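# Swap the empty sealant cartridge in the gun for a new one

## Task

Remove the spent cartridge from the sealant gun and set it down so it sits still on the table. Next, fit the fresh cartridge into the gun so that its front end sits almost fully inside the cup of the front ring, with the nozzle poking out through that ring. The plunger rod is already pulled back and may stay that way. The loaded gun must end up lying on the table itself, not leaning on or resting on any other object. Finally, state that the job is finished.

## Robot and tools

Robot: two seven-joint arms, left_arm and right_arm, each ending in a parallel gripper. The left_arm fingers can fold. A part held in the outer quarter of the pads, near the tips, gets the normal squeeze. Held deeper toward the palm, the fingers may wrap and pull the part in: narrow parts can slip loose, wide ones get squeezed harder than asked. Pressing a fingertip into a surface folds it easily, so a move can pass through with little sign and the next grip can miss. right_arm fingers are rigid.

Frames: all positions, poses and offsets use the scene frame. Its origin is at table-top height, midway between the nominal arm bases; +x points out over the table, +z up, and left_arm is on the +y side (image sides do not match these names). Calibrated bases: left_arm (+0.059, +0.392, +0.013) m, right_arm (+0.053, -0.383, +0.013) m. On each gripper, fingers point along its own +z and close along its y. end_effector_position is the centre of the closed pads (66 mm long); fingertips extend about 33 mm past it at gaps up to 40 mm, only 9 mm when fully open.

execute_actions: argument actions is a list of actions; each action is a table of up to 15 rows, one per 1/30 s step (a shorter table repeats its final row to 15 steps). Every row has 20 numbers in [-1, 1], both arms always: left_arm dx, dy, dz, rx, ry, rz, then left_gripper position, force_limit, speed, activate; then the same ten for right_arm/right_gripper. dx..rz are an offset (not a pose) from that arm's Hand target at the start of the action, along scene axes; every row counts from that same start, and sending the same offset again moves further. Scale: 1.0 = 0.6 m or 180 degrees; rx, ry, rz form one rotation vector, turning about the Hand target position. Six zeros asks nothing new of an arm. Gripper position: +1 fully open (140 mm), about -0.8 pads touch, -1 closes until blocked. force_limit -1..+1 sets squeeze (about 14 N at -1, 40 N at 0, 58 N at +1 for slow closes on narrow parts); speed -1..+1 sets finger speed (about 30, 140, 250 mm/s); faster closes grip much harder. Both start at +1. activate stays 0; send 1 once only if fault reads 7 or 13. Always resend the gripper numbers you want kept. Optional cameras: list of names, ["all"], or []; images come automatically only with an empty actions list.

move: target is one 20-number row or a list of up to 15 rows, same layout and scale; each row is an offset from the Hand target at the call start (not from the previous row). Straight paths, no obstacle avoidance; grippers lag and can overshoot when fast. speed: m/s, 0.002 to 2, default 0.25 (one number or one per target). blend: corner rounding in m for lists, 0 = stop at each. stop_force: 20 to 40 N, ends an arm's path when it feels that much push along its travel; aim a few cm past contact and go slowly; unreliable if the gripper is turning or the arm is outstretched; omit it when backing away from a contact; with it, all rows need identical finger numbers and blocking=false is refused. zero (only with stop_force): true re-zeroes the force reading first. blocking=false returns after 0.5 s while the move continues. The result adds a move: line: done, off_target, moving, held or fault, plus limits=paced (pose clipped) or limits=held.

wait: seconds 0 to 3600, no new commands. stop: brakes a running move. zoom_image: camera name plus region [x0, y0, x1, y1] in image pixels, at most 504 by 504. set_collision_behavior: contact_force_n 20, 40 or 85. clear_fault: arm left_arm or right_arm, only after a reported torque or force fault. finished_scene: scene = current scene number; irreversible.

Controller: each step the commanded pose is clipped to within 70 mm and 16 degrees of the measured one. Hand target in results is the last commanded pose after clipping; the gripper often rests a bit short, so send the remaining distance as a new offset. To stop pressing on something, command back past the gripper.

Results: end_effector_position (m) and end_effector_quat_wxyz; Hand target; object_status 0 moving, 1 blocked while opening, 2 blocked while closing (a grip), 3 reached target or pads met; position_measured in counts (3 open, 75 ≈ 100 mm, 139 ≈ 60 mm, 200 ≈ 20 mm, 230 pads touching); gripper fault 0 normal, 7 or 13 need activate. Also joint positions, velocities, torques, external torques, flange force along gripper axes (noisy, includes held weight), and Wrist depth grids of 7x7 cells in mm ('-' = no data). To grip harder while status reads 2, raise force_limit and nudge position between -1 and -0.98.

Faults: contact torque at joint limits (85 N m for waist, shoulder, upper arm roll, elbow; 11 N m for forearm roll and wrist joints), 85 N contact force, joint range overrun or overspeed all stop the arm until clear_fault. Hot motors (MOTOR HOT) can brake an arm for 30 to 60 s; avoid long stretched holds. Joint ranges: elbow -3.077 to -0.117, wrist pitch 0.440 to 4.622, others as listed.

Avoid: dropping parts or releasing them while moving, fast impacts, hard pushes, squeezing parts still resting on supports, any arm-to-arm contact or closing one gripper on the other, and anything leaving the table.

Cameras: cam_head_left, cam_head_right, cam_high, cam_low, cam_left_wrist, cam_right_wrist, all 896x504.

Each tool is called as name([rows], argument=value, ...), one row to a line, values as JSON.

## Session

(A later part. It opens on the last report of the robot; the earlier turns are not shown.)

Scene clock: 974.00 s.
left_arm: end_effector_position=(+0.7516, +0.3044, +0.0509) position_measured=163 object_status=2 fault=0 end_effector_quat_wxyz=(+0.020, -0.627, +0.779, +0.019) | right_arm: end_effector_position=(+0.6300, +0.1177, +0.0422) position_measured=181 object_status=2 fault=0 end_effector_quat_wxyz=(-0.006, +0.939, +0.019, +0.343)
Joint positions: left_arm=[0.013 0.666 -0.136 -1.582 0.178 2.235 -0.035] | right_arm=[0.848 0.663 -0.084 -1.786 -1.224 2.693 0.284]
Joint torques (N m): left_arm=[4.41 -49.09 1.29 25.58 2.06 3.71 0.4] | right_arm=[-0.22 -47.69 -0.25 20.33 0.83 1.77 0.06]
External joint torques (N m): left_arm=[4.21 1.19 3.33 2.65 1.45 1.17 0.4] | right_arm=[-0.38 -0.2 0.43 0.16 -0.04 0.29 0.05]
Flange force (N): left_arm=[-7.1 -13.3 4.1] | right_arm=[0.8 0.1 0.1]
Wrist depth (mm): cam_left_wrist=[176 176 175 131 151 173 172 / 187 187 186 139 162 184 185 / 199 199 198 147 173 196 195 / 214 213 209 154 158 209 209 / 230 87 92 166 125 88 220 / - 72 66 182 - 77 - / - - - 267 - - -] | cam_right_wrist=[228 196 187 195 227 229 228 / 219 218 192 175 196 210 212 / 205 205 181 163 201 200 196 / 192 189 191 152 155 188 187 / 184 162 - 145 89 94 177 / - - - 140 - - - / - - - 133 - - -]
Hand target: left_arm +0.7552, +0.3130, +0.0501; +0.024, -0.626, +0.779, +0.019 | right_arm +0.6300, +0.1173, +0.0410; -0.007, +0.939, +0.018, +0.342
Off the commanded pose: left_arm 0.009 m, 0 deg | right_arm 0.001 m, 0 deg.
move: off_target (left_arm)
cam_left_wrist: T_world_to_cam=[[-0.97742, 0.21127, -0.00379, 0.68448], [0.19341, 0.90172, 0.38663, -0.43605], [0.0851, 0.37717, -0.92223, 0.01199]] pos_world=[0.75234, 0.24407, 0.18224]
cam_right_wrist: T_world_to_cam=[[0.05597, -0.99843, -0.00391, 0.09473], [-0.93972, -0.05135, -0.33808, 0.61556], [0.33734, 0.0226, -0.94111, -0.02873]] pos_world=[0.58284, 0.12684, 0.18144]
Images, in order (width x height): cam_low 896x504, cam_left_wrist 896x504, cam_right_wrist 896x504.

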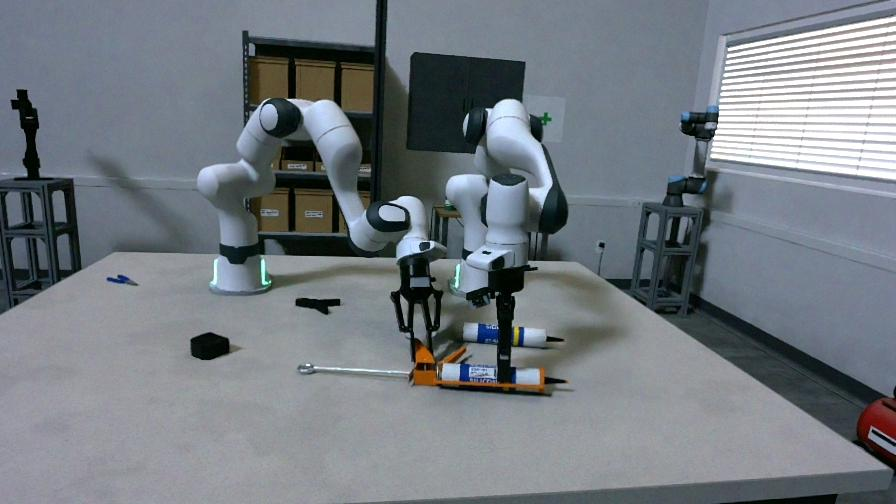

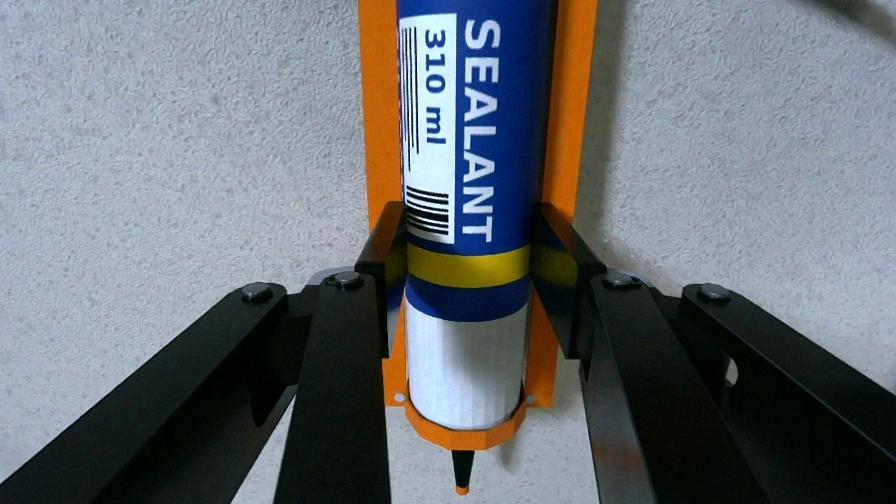

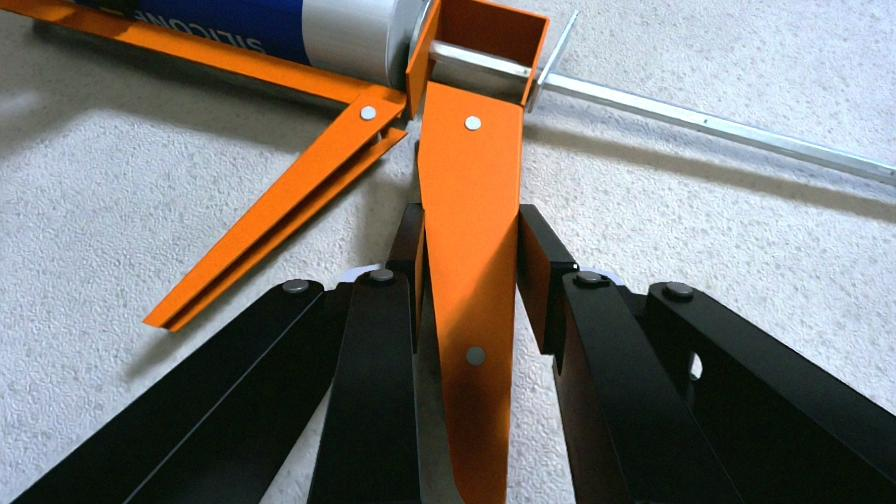

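move([
  [-0.0035,-0.0113,0.002,0,0,0,-1,0,-1,0, 0,0,0,0,0,0,-1,0,-1,0],
  [-0.0035,-0.0113,0.002,0,0,0,-1,0,-1,0, 0,0,0,0,0,0,-0.1,0,-0.8,0],
], speed=0.02, cameras=["cam_left_wrist","cam_low","cam_right_wrist"])

zoom_image(camera="cam_low", region=[420, 340, 570, 400])

Scene clock: 1020.97 s.
left_arm: end_effector_position=(+0.7514, +0.3043, +0.0507) position_measured=163 object_status=2 fault=0 end_effector_quat_wxyz=(+0.021, -0.626, +0.779, +0.019) | right_arm: end_effector_position=(+0.6300, +0.1177, +0.0422) position_measured=141 object_status=0 fault=0 end_effector_quat_wxyz=(-0.006, +0.939, +0.019, +0.343)
Joint positions: left_arm=[0.012 0.664 -0.135 -1.586 0.179 2.238 -0.035] | right_arm=[0.848 0.663 -0.085 -1.786 -1.224 2.693 0.284]
Joint torques (N m): left_arm=[0.47 -51.19 -1.31 24.85 1.49 3.01 -0.07] | right_arm=[-0.21 -47.84 -0.23 20.71 0.84 1.58 0.06]
External joint torques (N m): left_arm=[0.37 -1.01 0.79 1.95 0.89 0.47 -0.07] | right_arm=[-0.22 -0.53 0.58 0.71 -0.02 0.12 0.04]
Flange force (N): left_arm=[-0.9 -6.1 -0.7] | right_arm=[1.6 -1.4 0.3]
Wrist depth (mm): cam_left_wrist=[176 175 175 131 151 173 172 / 187 187 186 138 162 184 183 / 200 198 198 147 191 196 195 / 214 214 209 154 156 209 208 / 231 87 92 167 125 87 222 / - 72 66 184 - 77 - / - - - 266 - - -] | cam_right_wrist=[229 197 185 195 227 229 228 / 219 218 193 174 209 210 212 / 205 204 184 164 201 200 196 / 192 190 127 156 185 188 187 / 183 - 96 148 175 89 177 / - - - 143 - - - / - - - 136 - - -]
Hand target: left_arm +0.7531, +0.3062, +0.0513; +0.024, -0.626, +0.779, +0.019 | right_arm +0.6300, +0.1173, +0.0410; -0.007, +0.939, +0.018, +0.342
Off the commanded pose: left_arm 0.003 m, 0 deg | right_arm 0.001 m, 0 deg.
move: done
cam_left_wrist: T_world_to_cam=[[-0.97712, 0.21262, -0.00499, 0.68367], [0.19412, 0.9012, 0.38751, -0.43631], [0.08689, 0.37767, -0.92185, 0.01026]] pos_world=[0.75184, 0.24396, 0.18195]
cam_right_wrist: T_world_to_cam=[[0.05613, -0.99842, -0.00407, 0.09465], [-0.93974, -0.05146, -0.338, 0.61566], [0.33725, 0.0228, -0.94114, -0.02873]] pos_world=[0.58294, 0.12684, 0.18144]
Images, in order (width x height): cam_low 896x504, cam_left_wrist 896x504, cam_right_wrist 896x504.

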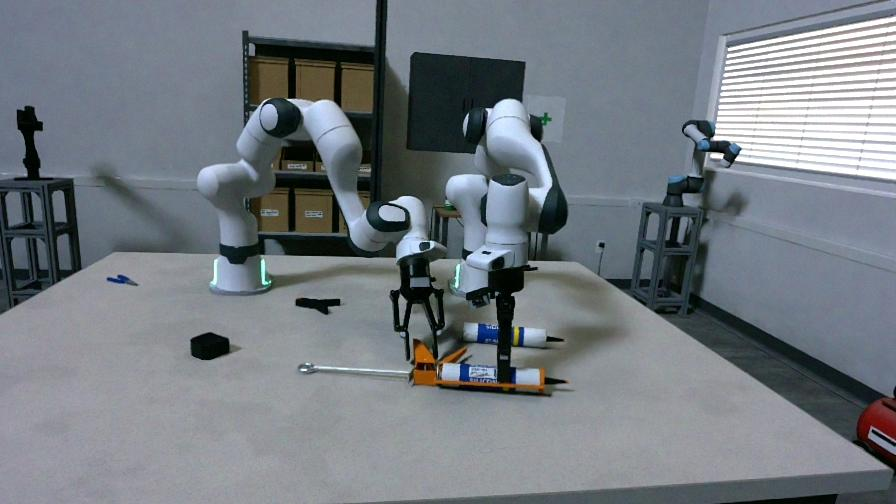

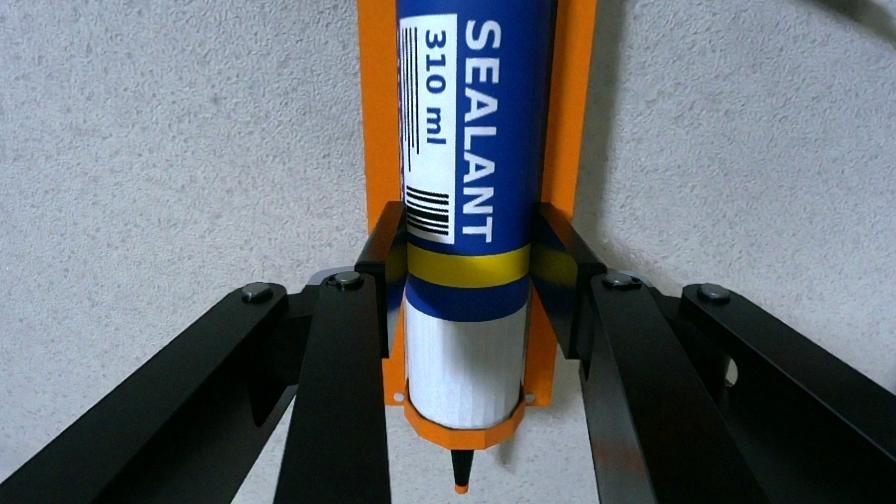

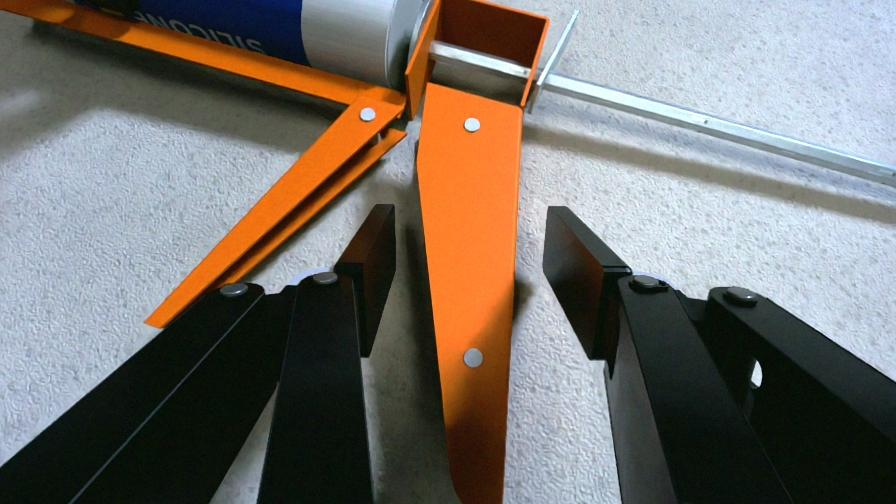

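Scaled by 3.360.

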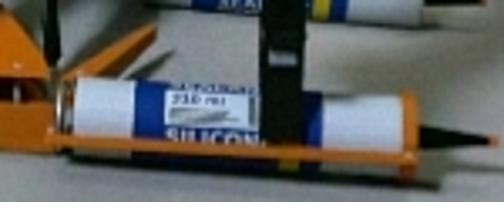

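move(target=[0,0,-0.0067,-0.004,0.0009,0,-1,0,-1,0, 0,0,0,0,0,0,-0.1,0,-0.8,0], speed=0.02)

move(target=[0,0,-0.004,-0.004,0.0009,0,-1,0,-1,0, 0,0,0,0,0,0,-0.1,0,-0.8,0], speed=0.02, cameras=["cam_left_wrist","cam_low","cam_right_wrist"])

zoom_image(camera="cam_low", region=[420, 340, 570, 400])

Scene clock: 1029.20 s.
left_arm: end_effector_position=(+0.7516, +0.3052, +0.0481) position_measured=163 object_status=2 fault=0 end_effector_quat_wxyz=(+0.019, -0.627, +0.778, +0.017) | right_arm: end_effector_position=(+0.6300, +0.1177, +0.0422) position_measured=141 object_status=3 fault=0 end_effector_quat_wxyz=(-0.006, +0.939, +0.019, +0.343)
Joint positions: left_arm=[0.019 0.669 -0.139 -1.585 0.175 2.243 -0.032] | right_arm=[0.848 0.663 -0.085 -1.786 -1.224 2.693 0.284]
Joint velocities: left_arm=[0.004 0.002 -0.002 0.001 -0.001 0.001 0.004] | right_arm=[within noise]
Joint torques (N m): left_arm=[1.51 -49.65 -1.88 24.77 0.81 3.26 0.19] | right_arm=[-0.27 -47.79 -0.25 20.71 0.86 1.57 0.08]
External joint torques (N m): left_arm=[1.59 0.72 0.45 1.85 0.21 0.7 0.19] | right_arm=[-0.4 -0.29 0.47 0.6 0 0.09 0.06]
Flange force (N): left_arm=[-3.0 -9.7 2.0] | right_arm=[1.5 -1.3 0.8]
Wrist depth (mm): cam_left_wrist=[174 174 173 130 151 171 170 / 184 185 184 138 161 182 181 / 197 196 195 147 189 193 192 / 210 210 205 154 151 207 206 / 226 87 92 167 125 88 217 / - 73 66 187 - 77 - / - - - 262 - - -] | cam_right_wrist=[228 198 186 195 226 227 227 / 219 217 193 175 198 210 212 / 205 204 185 164 201 200 197 / 193 187 141 156 185 188 187 / 184 - 96 147 175 89 177 / - - - 141 - - - / - - - 158 - - -]
Hand target: left_arm +0.7531, +0.3062, +0.0473; +0.019, -0.626, +0.779, +0.015 | right_arm +0.6300, +0.1173, +0.0410; -0.007, +0.939, +0.018, +0.342
Off the commanded pose: left_arm 0.002 m, 0 deg | right_arm 0.001 m, 0 deg.
move: done

Scene clock: 1029.97 s.
left_arm: end_effector_position=(+0.7523, +0.3052, +0.0480) position_measured=163 object_status=2 fault=0 end_effector_quat_wxyz=(+0.015, -0.627, +0.779, +0.012) | right_arm: end_effector_position=(+0.6300, +0.1177, +0.0422) position_measured=141 object_status=3 fault=0 end_effector_quat_wxyz=(-0.006, +0.939, +0.019, +0.343)
Joint positions: left_arm=[0.031 0.671 -0.148 -1.584 0.167 2.245 -0.02] | right_arm=[0.848 0.663 -0.085 -1.786 -1.224 2.693 0.284]
Joint velocities: left_arm=[0.001 0 -0.001 0 0.001 0.001 0.006] | right_arm=[within noise]
Joint torques (N m): left_arm=[1.26 -47.6 -2.02 24.41 0.67 3.38 0.18] | right_arm=[-0.21 -47.82 -0.23 20.67 0.85 1.57 0.08]
External joint torques (N m): left_arm=[1.06 2.67 0.29 1.56 0.07 0.83 0.18] | right_arm=[-0.44 -0.48 0.4 0.62 -0.01 0.09 0.06]
Flange force (N): left_arm=[-2.5 -13.9 5.2] | right_arm=[1.5 -1.0 0.4]
Wrist depth (mm): cam_left_wrist=[175 175 174 130 152 172 170 / 186 186 184 138 162 182 180 / 197 197 196 147 189 193 192 / 212 209 206 154 156 205 204 / 225 87 92 167 125 88 215 / - 72 66 184 - 77 - / - - - 258 - - -] | cam_right_wrist=[228 199 191 195 230 229 228 / 219 218 194 174 208 211 212 / 205 204 175 164 201 200 196 / 192 190 177 156 185 188 187 / 184 - 96 148 175 89 177 / - - - 142 - - - / - - - 158 - - -]
Hand target: left_arm +0.7531, +0.3062, +0.0449; +0.014, -0.627, +0.779, +0.011 | right_arm +0.6300, +0.1173, +0.0410; -0.007, +0.939, +0.018, +0.342
Off the commanded pose: left_arm 0.003 m, 0 deg | right_arm 0.001 m, 0 deg.
move: done
cam_left_wrist: T_world_to_cam=[[-0.97746, 0.211, -0.00752, 0.68531], [0.19331, 0.90869, 0.37002, -0.43718], [0.08491, 0.36023, -0.92899, 0.01456]] pos_world=[0.75314, 0.24741, 0.18044]
cam_right_wrist: T_world_to_cam=[[0.05613, -0.99842, -0.00407, 0.09465], [-0.93974, -0.05146, -0.338, 0.61566], [0.33725, 0.0228, -0.94114, -0.02873]] pos_world=[0.58294, 0.12684, 0.18144]
Images, in order (width x height): cam_low 896x504, cam_left_wrist 896x504, cam_right_wrist 896x504.

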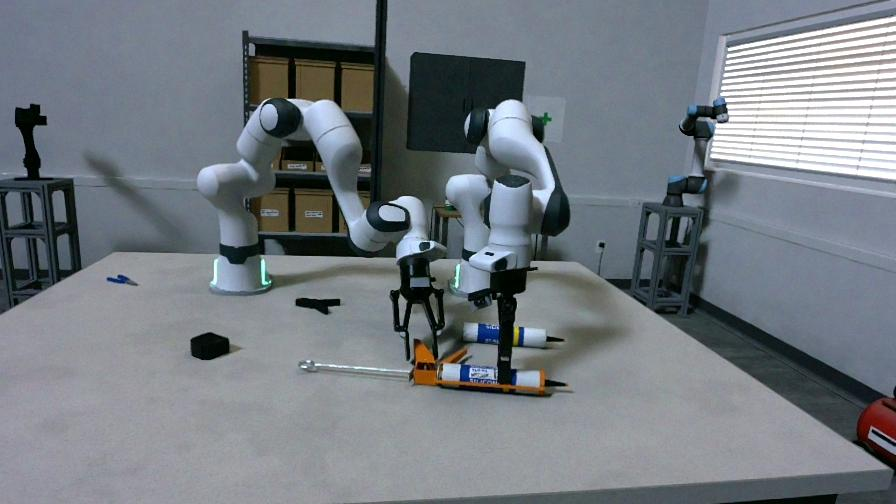

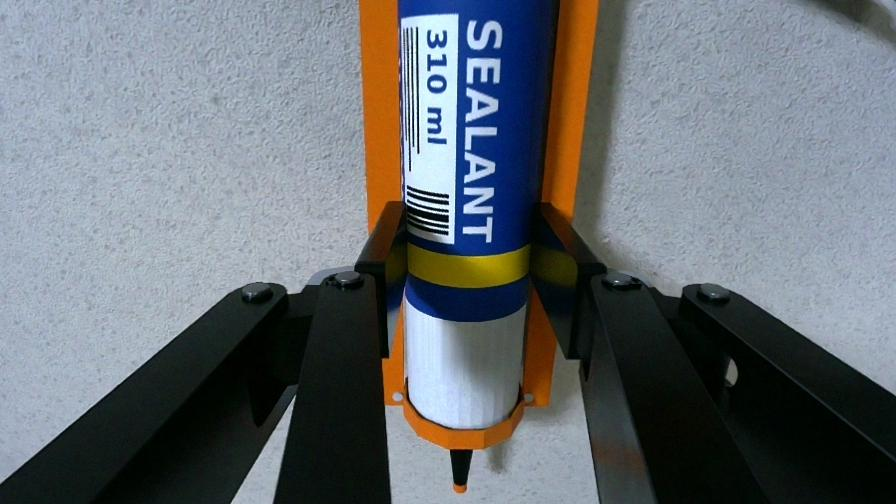

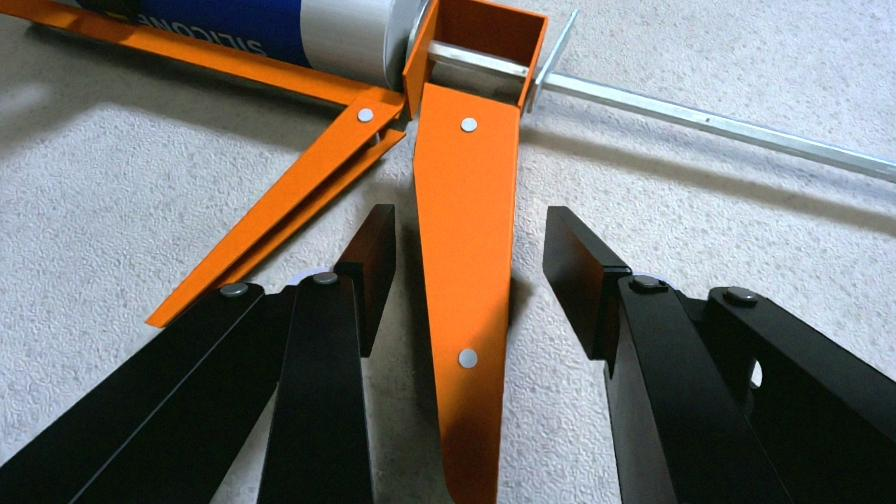

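Scaled by 3.360.

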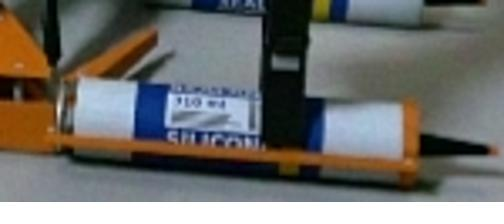

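move([
  [0,-0.0005,0.0035,0,0,0,-1,0,-1,0, 0,0,0,0,0,0,-0.1,0,-0.8,0],
  [0,-0.0005,0.0035,0,0,0,-0.08,0,-0.9,0, 0,0,0,0,0,0,-0.1,0,-0.8,0],
], speed=0.02, cameras=["cam_left_wrist","cam_low","cam_right_wrist"])

zoom_image(camera="cam_low", region=[420, 340, 570, 400])

zoom_image(camera="cam_left_wrist", region=[340, 300, 580, 504])

Scene clock: 1035.70 s.
left_arm: end_effector_position=(+0.7523, +0.3058, +0.0474) position_measured=139 object_status=0 fault=0 end_effector_quat_wxyz=(+0.014, -0.627, +0.779, +0.012) | right_arm: end_effector_position=(+0.6300, +0.1177, +0.0422) position_measured=141 object_status=3 fault=0 end_effector_quat_wxyz=(-0.006, +0.939, +0.019, +0.343)
Joint positions: left_arm=[0.032 0.672 -0.148 -1.584 0.166 2.245 -0.018] | right_arm=[0.848 0.663 -0.085 -1.786 -1.224 2.693 0.284]
Joint torques (N m): left_arm=[0.63 -50.07 -2.55 24.8 0.65 2.84 0.11] | right_arm=[-0.26 -47.85 -0.22 20.68 0.86 1.57 0.08]
External joint torques (N m): left_arm=[0.44 0.02 -0.24 2.03 0.05 0.3 0.11] | right_arm=[-0.51 -0.33 0.4 0.54 -0.01 0.08 0.06]
Flange force (N): left_arm=[-1.4 -9.9 0.1] | right_arm=[1.5 -1.0 0.6]
Wrist depth (mm): cam_left_wrist=[174 174 173 130 151 171 170 / 186 184 184 138 161 181 180 / 197 196 195 147 188 193 191 / 210 209 203 156 156 202 204 / 222 87 87 167 169 88 213 / - 71 200 186 235 - 72 / - - - 257 258 - -] | cam_right_wrist=[229 199 186 195 226 228 228 / 222 215 195 175 209 211 212 / 203 204 183 164 201 200 196 / 192 190 177 156 185 188 188 / - - 96 148 175 89 177 / - - - 142 - - - / - - - 158 - - -]
Hand target: left_arm +0.7531, +0.3059, +0.0470; +0.014, -0.627, +0.779, +0.011 | right_arm +0.6300, +0.1173, +0.0410; -0.007, +0.939, +0.018, +0.342
Off the commanded pose: left_arm 0.001 m, 0 deg | right_arm 0.001 m, 0 deg.
move: done
cam_left_wrist: T_world_to_cam=[[-0.97738, 0.21136, -0.00693, 0.68493], [0.19391, 0.90878, 0.36949, -0.43787], [0.08439, 0.35979, -0.92921, 0.01431]] pos_world=[0.75314, 0.24801, 0.17983]
cam_right_wrist: T_world_to_cam=[[0.05613, -0.99842, -0.00407, 0.09465], [-0.93974, -0.05146, -0.338, 0.61566], [0.33725, 0.0228, -0.94114, -0.02873]] pos_world=[0.58294, 0.12684, 0.18144]
Images, in order (width x height): cam_low 896x504, cam_left_wrist 896x504, cam_right_wrist 896x504.

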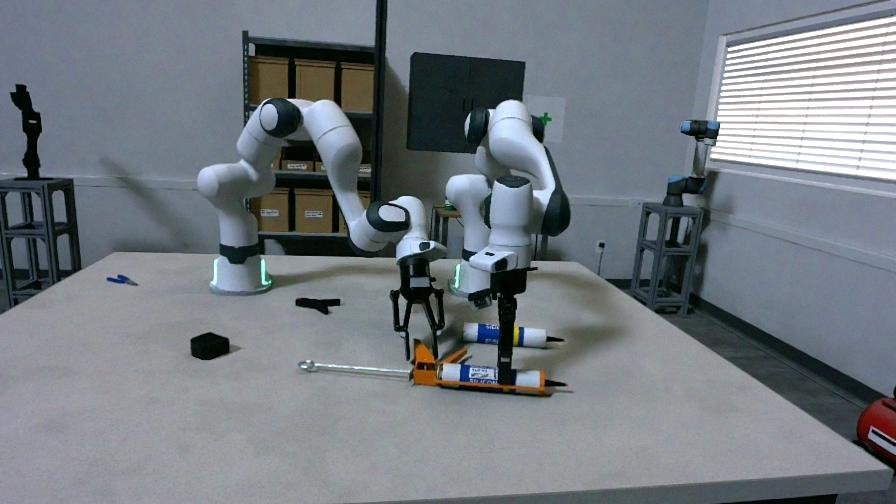

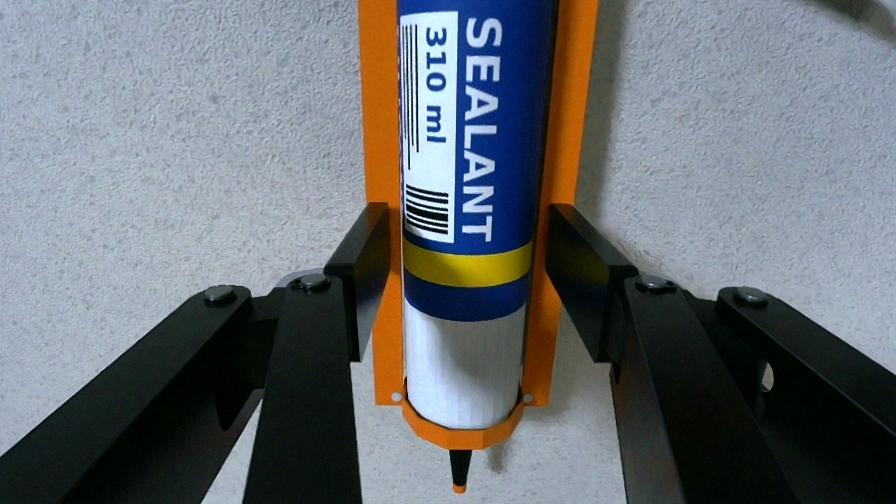

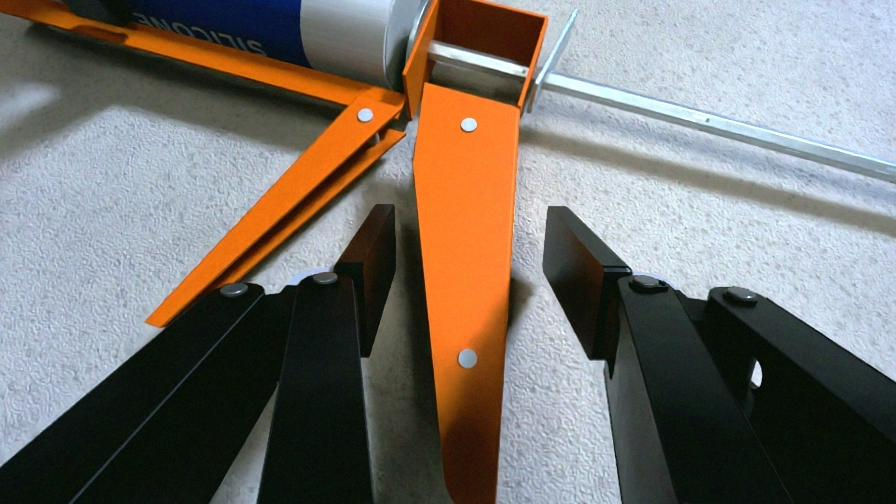

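Scaled by 3.360.

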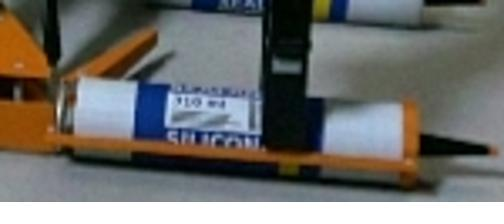

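Scaled by 2.100.

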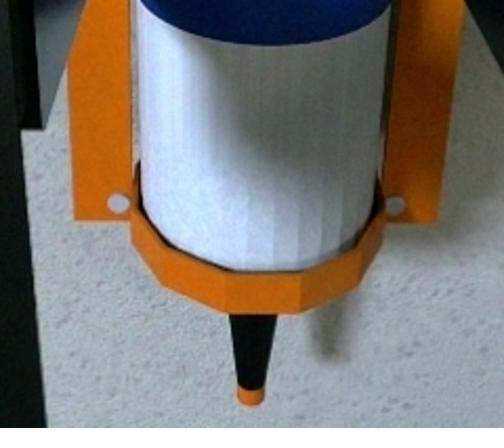

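move([
  [0,0,0.04,0,0,0,-0.08,0,-0.9,0, 0,0,0,0,0,0,-0.1,0,-0.8,0],
  [-0.01,0.0,0.12,-0.01,0.003,0,-0.08,0,-0.9,0, 0,0,0,0,0,0,-0.1,0,-0.8,0],
], speed=[0.05,0.15], blend=[0.01,0], cameras=["cam_left_wrist","cam_low","cam_high"])

zoom_image(camera="cam_left_wrist", region=[380, 300, 540, 460])

zoom_image(camera="cam_low", region=[420, 340, 580, 400])

zoom_image(camera="cam_high", region=[480, 290, 680, 400])

Scene clock: 1042.33 s.
left_arm: end_effector_position=(+0.7487, +0.3061, +0.1201) position_measured=139 object_status=3 fault=0 end_effector_quat_wxyz=(+0.003, -0.629, +0.777, +0.001) | right_arm: end_effector_position=(+0.6300, +0.1177, +0.0422) position_measured=141 object_status=3 fault=0 end_effector_quat_wxyz=(-0.006, +0.939, +0.019, +0.343)
Joint positions: left_arm=[0.07 0.562 -0.183 -1.571 0.12 2.125 0.015] | right_arm=[0.848 0.663 -0.085 -1.786 -1.224 2.693 0.284]
Joint velocities: left_arm=[0.001 0.001 -0.001 0.001 0 -0.004 0.005] | right_arm=[within noise]
Joint torques (N m): left_arm=[0.65 -48.54 -3.26 25.13 0.66 2.48 0.3] | right_arm=[-0.24 -47.78 -0.19 20.66 0.86 1.57 0.08]
External joint torques (N m): left_arm=[0.63 -0.09 -0.61 1.42 0.02 -0.08 0.3] | right_arm=[-0.26 -0.03 0.63 0.39 -0.01 0.09 0.06]
Flange force (N): left_arm=[-1.6 -6.8 -1.6] | right_arm=[1.1 -1.4 0.8]
Wrist depth (mm): cam_left_wrist=[243 243 241 200 236 237 236 / 260 255 255 210 249 251 248 / 272 270 269 222 265 264 261 / 290 287 137 239 155 280 274 / 305 87 87 263 115 88 263 / - 71 314 322 321 - 72 / - - - 348 - - -] | cam_right_wrist=[229 199 186 196 229 229 228 / 219 218 194 172 208 211 212 / 205 204 185 164 201 200 196 / 192 190 177 156 185 185 187 / 183 - 96 148 175 89 176 / - - - 143 - - - / - - - 158 - - -]
Hand target: left_arm +0.7471, +0.3059, +0.1190; +0.000, -0.627, +0.779, +0.002 | right_arm +0.6300, +0.1173, +0.0410; -0.007, +0.939, +0.018, +0.342
Off the commanded pose: left_arm 0.002 m, 0 deg | right_arm 0.001 m, 0 deg.
move: done
cam_left_wrist: T_world_to_cam=[[-0.9787, 0.20499, -0.01102, 0.68529], [0.18916, 0.92137, 0.33956, -0.46102], [0.07975, 0.33024, -0.94052, 0.09593]] pos_world=[0.75024, 0.25261, 0.25431]
Images, in order (width x height): cam_high 896x504, cam_low 896x504, cam_left_wrist 896x504.

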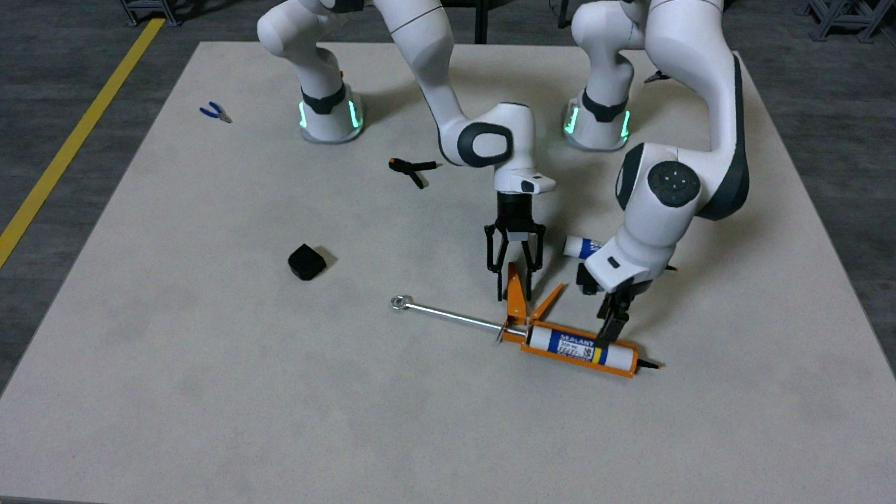

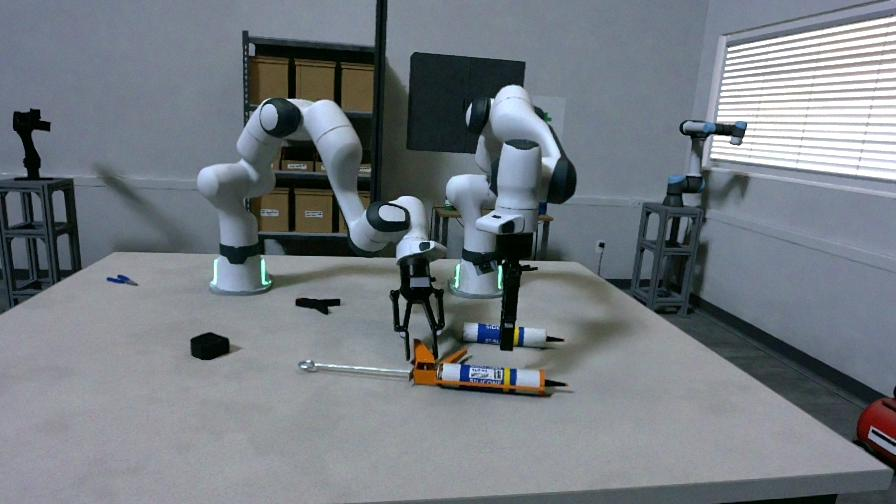

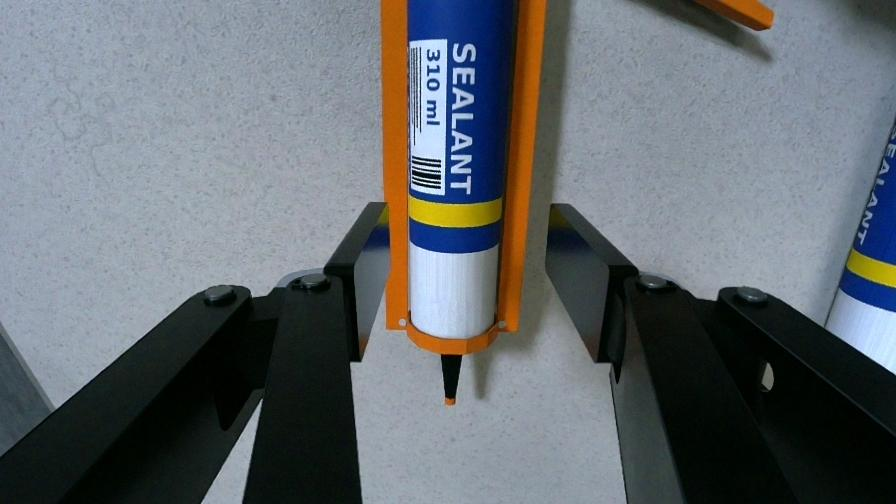

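Scaled by 3.150.

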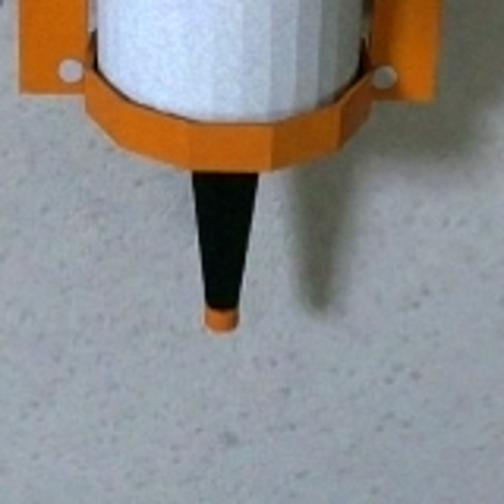

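Scaled by 3.150.

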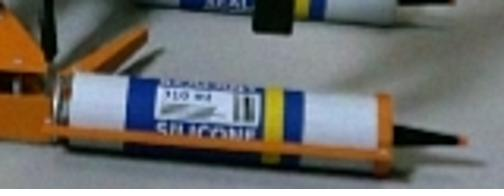

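Scaled by 2.520.

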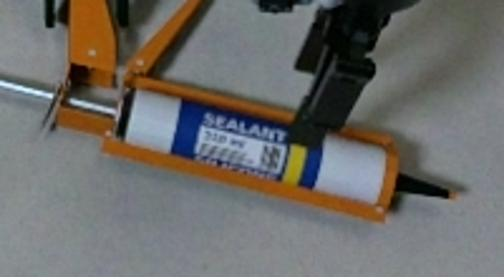

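move([
  [0,0,0.15,0,0,0,-0.08,0,-0.9,0, -0.1067,-0.005,0.128,0,0,0,-0.1,0,-0.8,0],
  [-0.35,0.12,0.33,0,0,0,-0.08,0,-0.9,0, -0.2,-0.65,0.33,0,0,0,-0.1,0,-0.8,0],
], speed=[0.12,0.3], blend=[0.02,0], cameras=["cam_high","cam_low","cam_head_left"])

zoom_image(camera="cam_low", region=[290, 330, 590, 410])

zoom_image(camera="cam_high", region=[480, 250, 700, 400])

zoom_image(camera="cam_head_left", region=[380, 120, 620, 260])

Scene clock: 1058.33 s.
left_arm: end_effector_position=(+0.5382, +0.3784, +0.3166) position_measured=139 object_status=3 fault=0 end_effector_quat_wxyz=(+0.002, -0.629, +0.778, +0.002) | right_arm: end_effector_position=(+0.5094, -0.2719, +0.2380) position_measured=141 object_status=3 fault=0 end_effector_quat_wxyz=(-0.008, +0.939, +0.017, +0.342)
Joint positions: left_arm=[0.169 -0.256 -0.14 -2.131 -0.031 1.877 0.208] | right_arm=[0.658 -0.709 -0.534 -2.899 -1.272 2.725 -0.379]
Joint velocities: left_arm=[within noise] | right_arm=[-0.001 0 0.001 0 0 0.001 -0.006]
Joint torques (N m): left_arm=[0.11 -23.61 0.95 25.71 0.62 2.44 0.28] | right_arm=[0.19 -7.34 5.23 22.79 1.66 2.25 -0.41]
External joint torques (N m): left_arm=[0.03 -0.41 -0.03 1.14 -0.1 -0.08 0.28] | right_arm=[0.16 -1.88 -0.22 1.43 0.44 -0.37 -0.42]
Flange force (N): left_arm=[-0.8 -2.0 -2.9] | right_arm=[3.8 3.0 -12.7]
Wrist depth (mm): cam_left_wrist=[418 380 414 405 411 409 407 / 441 407 441 430 430 432 426 / 468 452 461 457 456 457 453 / 499 486 135 485 139 484 479 / 518 87 87 519 115 88 496 / - 71 541 554 - - 72 / - - - 595 - - -] | cam_right_wrist=[516 - 474 507 499 501 526 / 435 480 475 467 490 469 456 / 427 - 424 440 443 443 433 / 408 401 127 403 130 408 408 / - - 96 385 114 89 384 / - - - 363 - - - / - - - 344 - - -]
Hand target: left_arm +0.5371, +0.3779, +0.3170; +0.000, -0.627, +0.779, +0.002 | right_arm +0.5100, -0.2727, +0.2390; -0.007, +0.939, +0.018, +0.342
Off the commanded pose: left_arm 0.001 m, 0 deg | right_arm 0.001 m, 0 deg.
move: done
Images, in order (width x height): cam_head_left 896x504, cam_high 896x504, cam_low 896x504.

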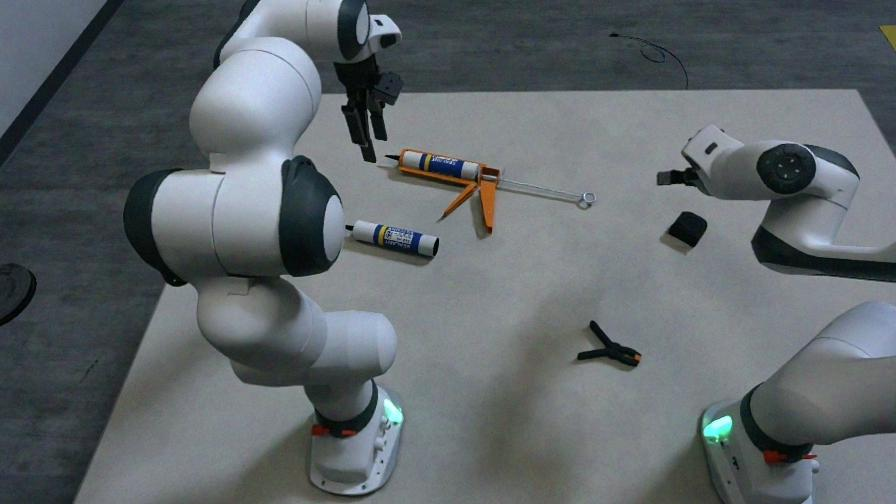

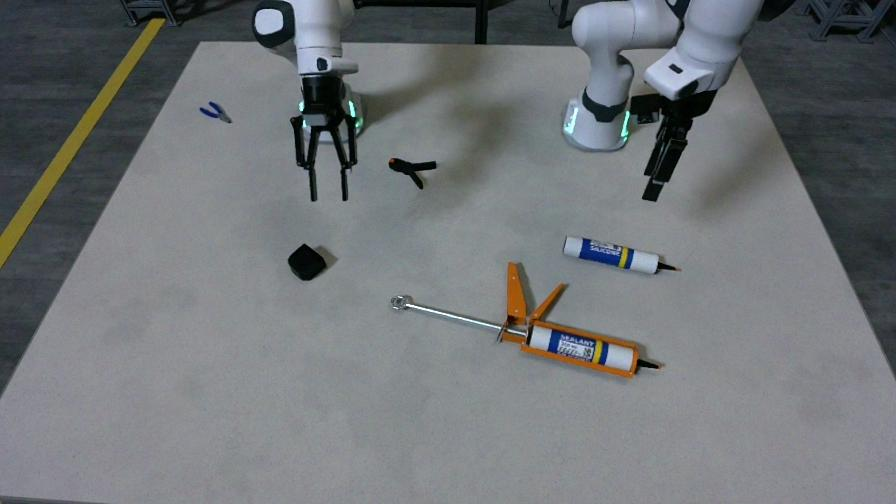

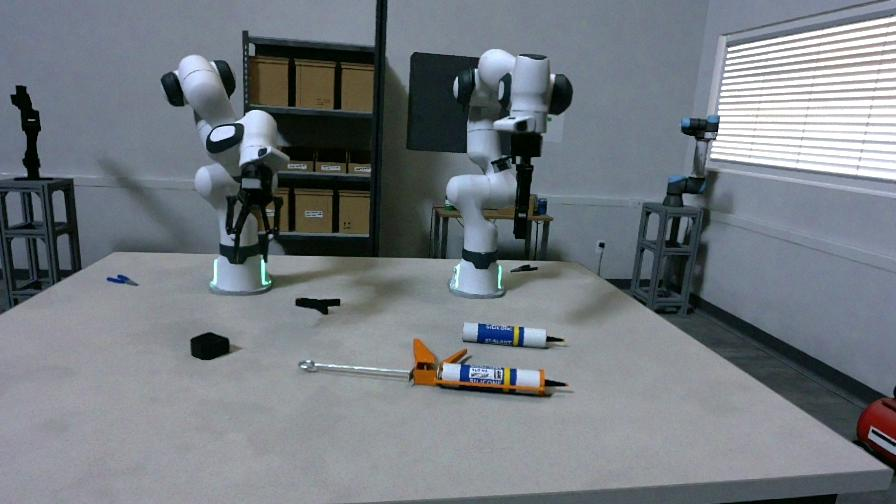

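Scaled by 1.680.

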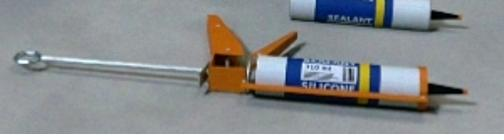

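Scaled by 2.291.

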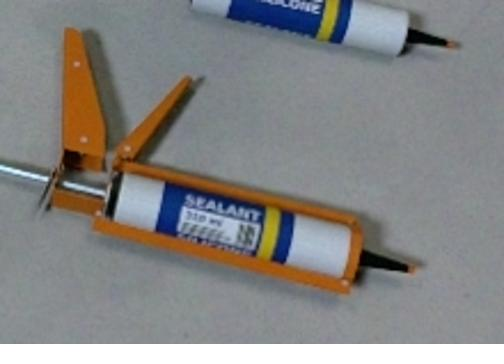

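Scaled by 2.100.

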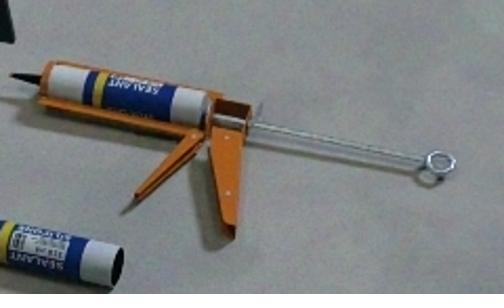

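zoom_image(camera="cam_low", region=[500, 355, 580, 400])

zoom_image(camera="cam_high", region=[590, 335, 680, 390])

Scaled by 6.300.

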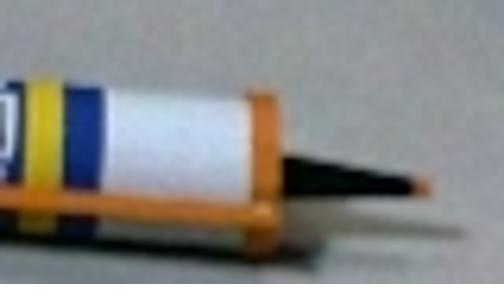

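Scaled by 5.600.

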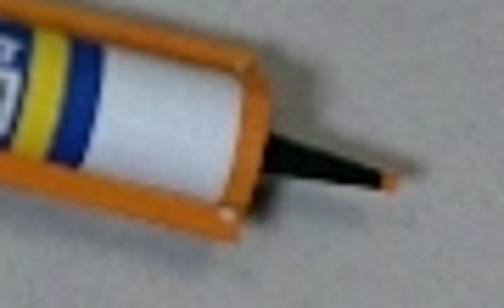

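finished_scene(scene=2)

The scene is finished: the task was done.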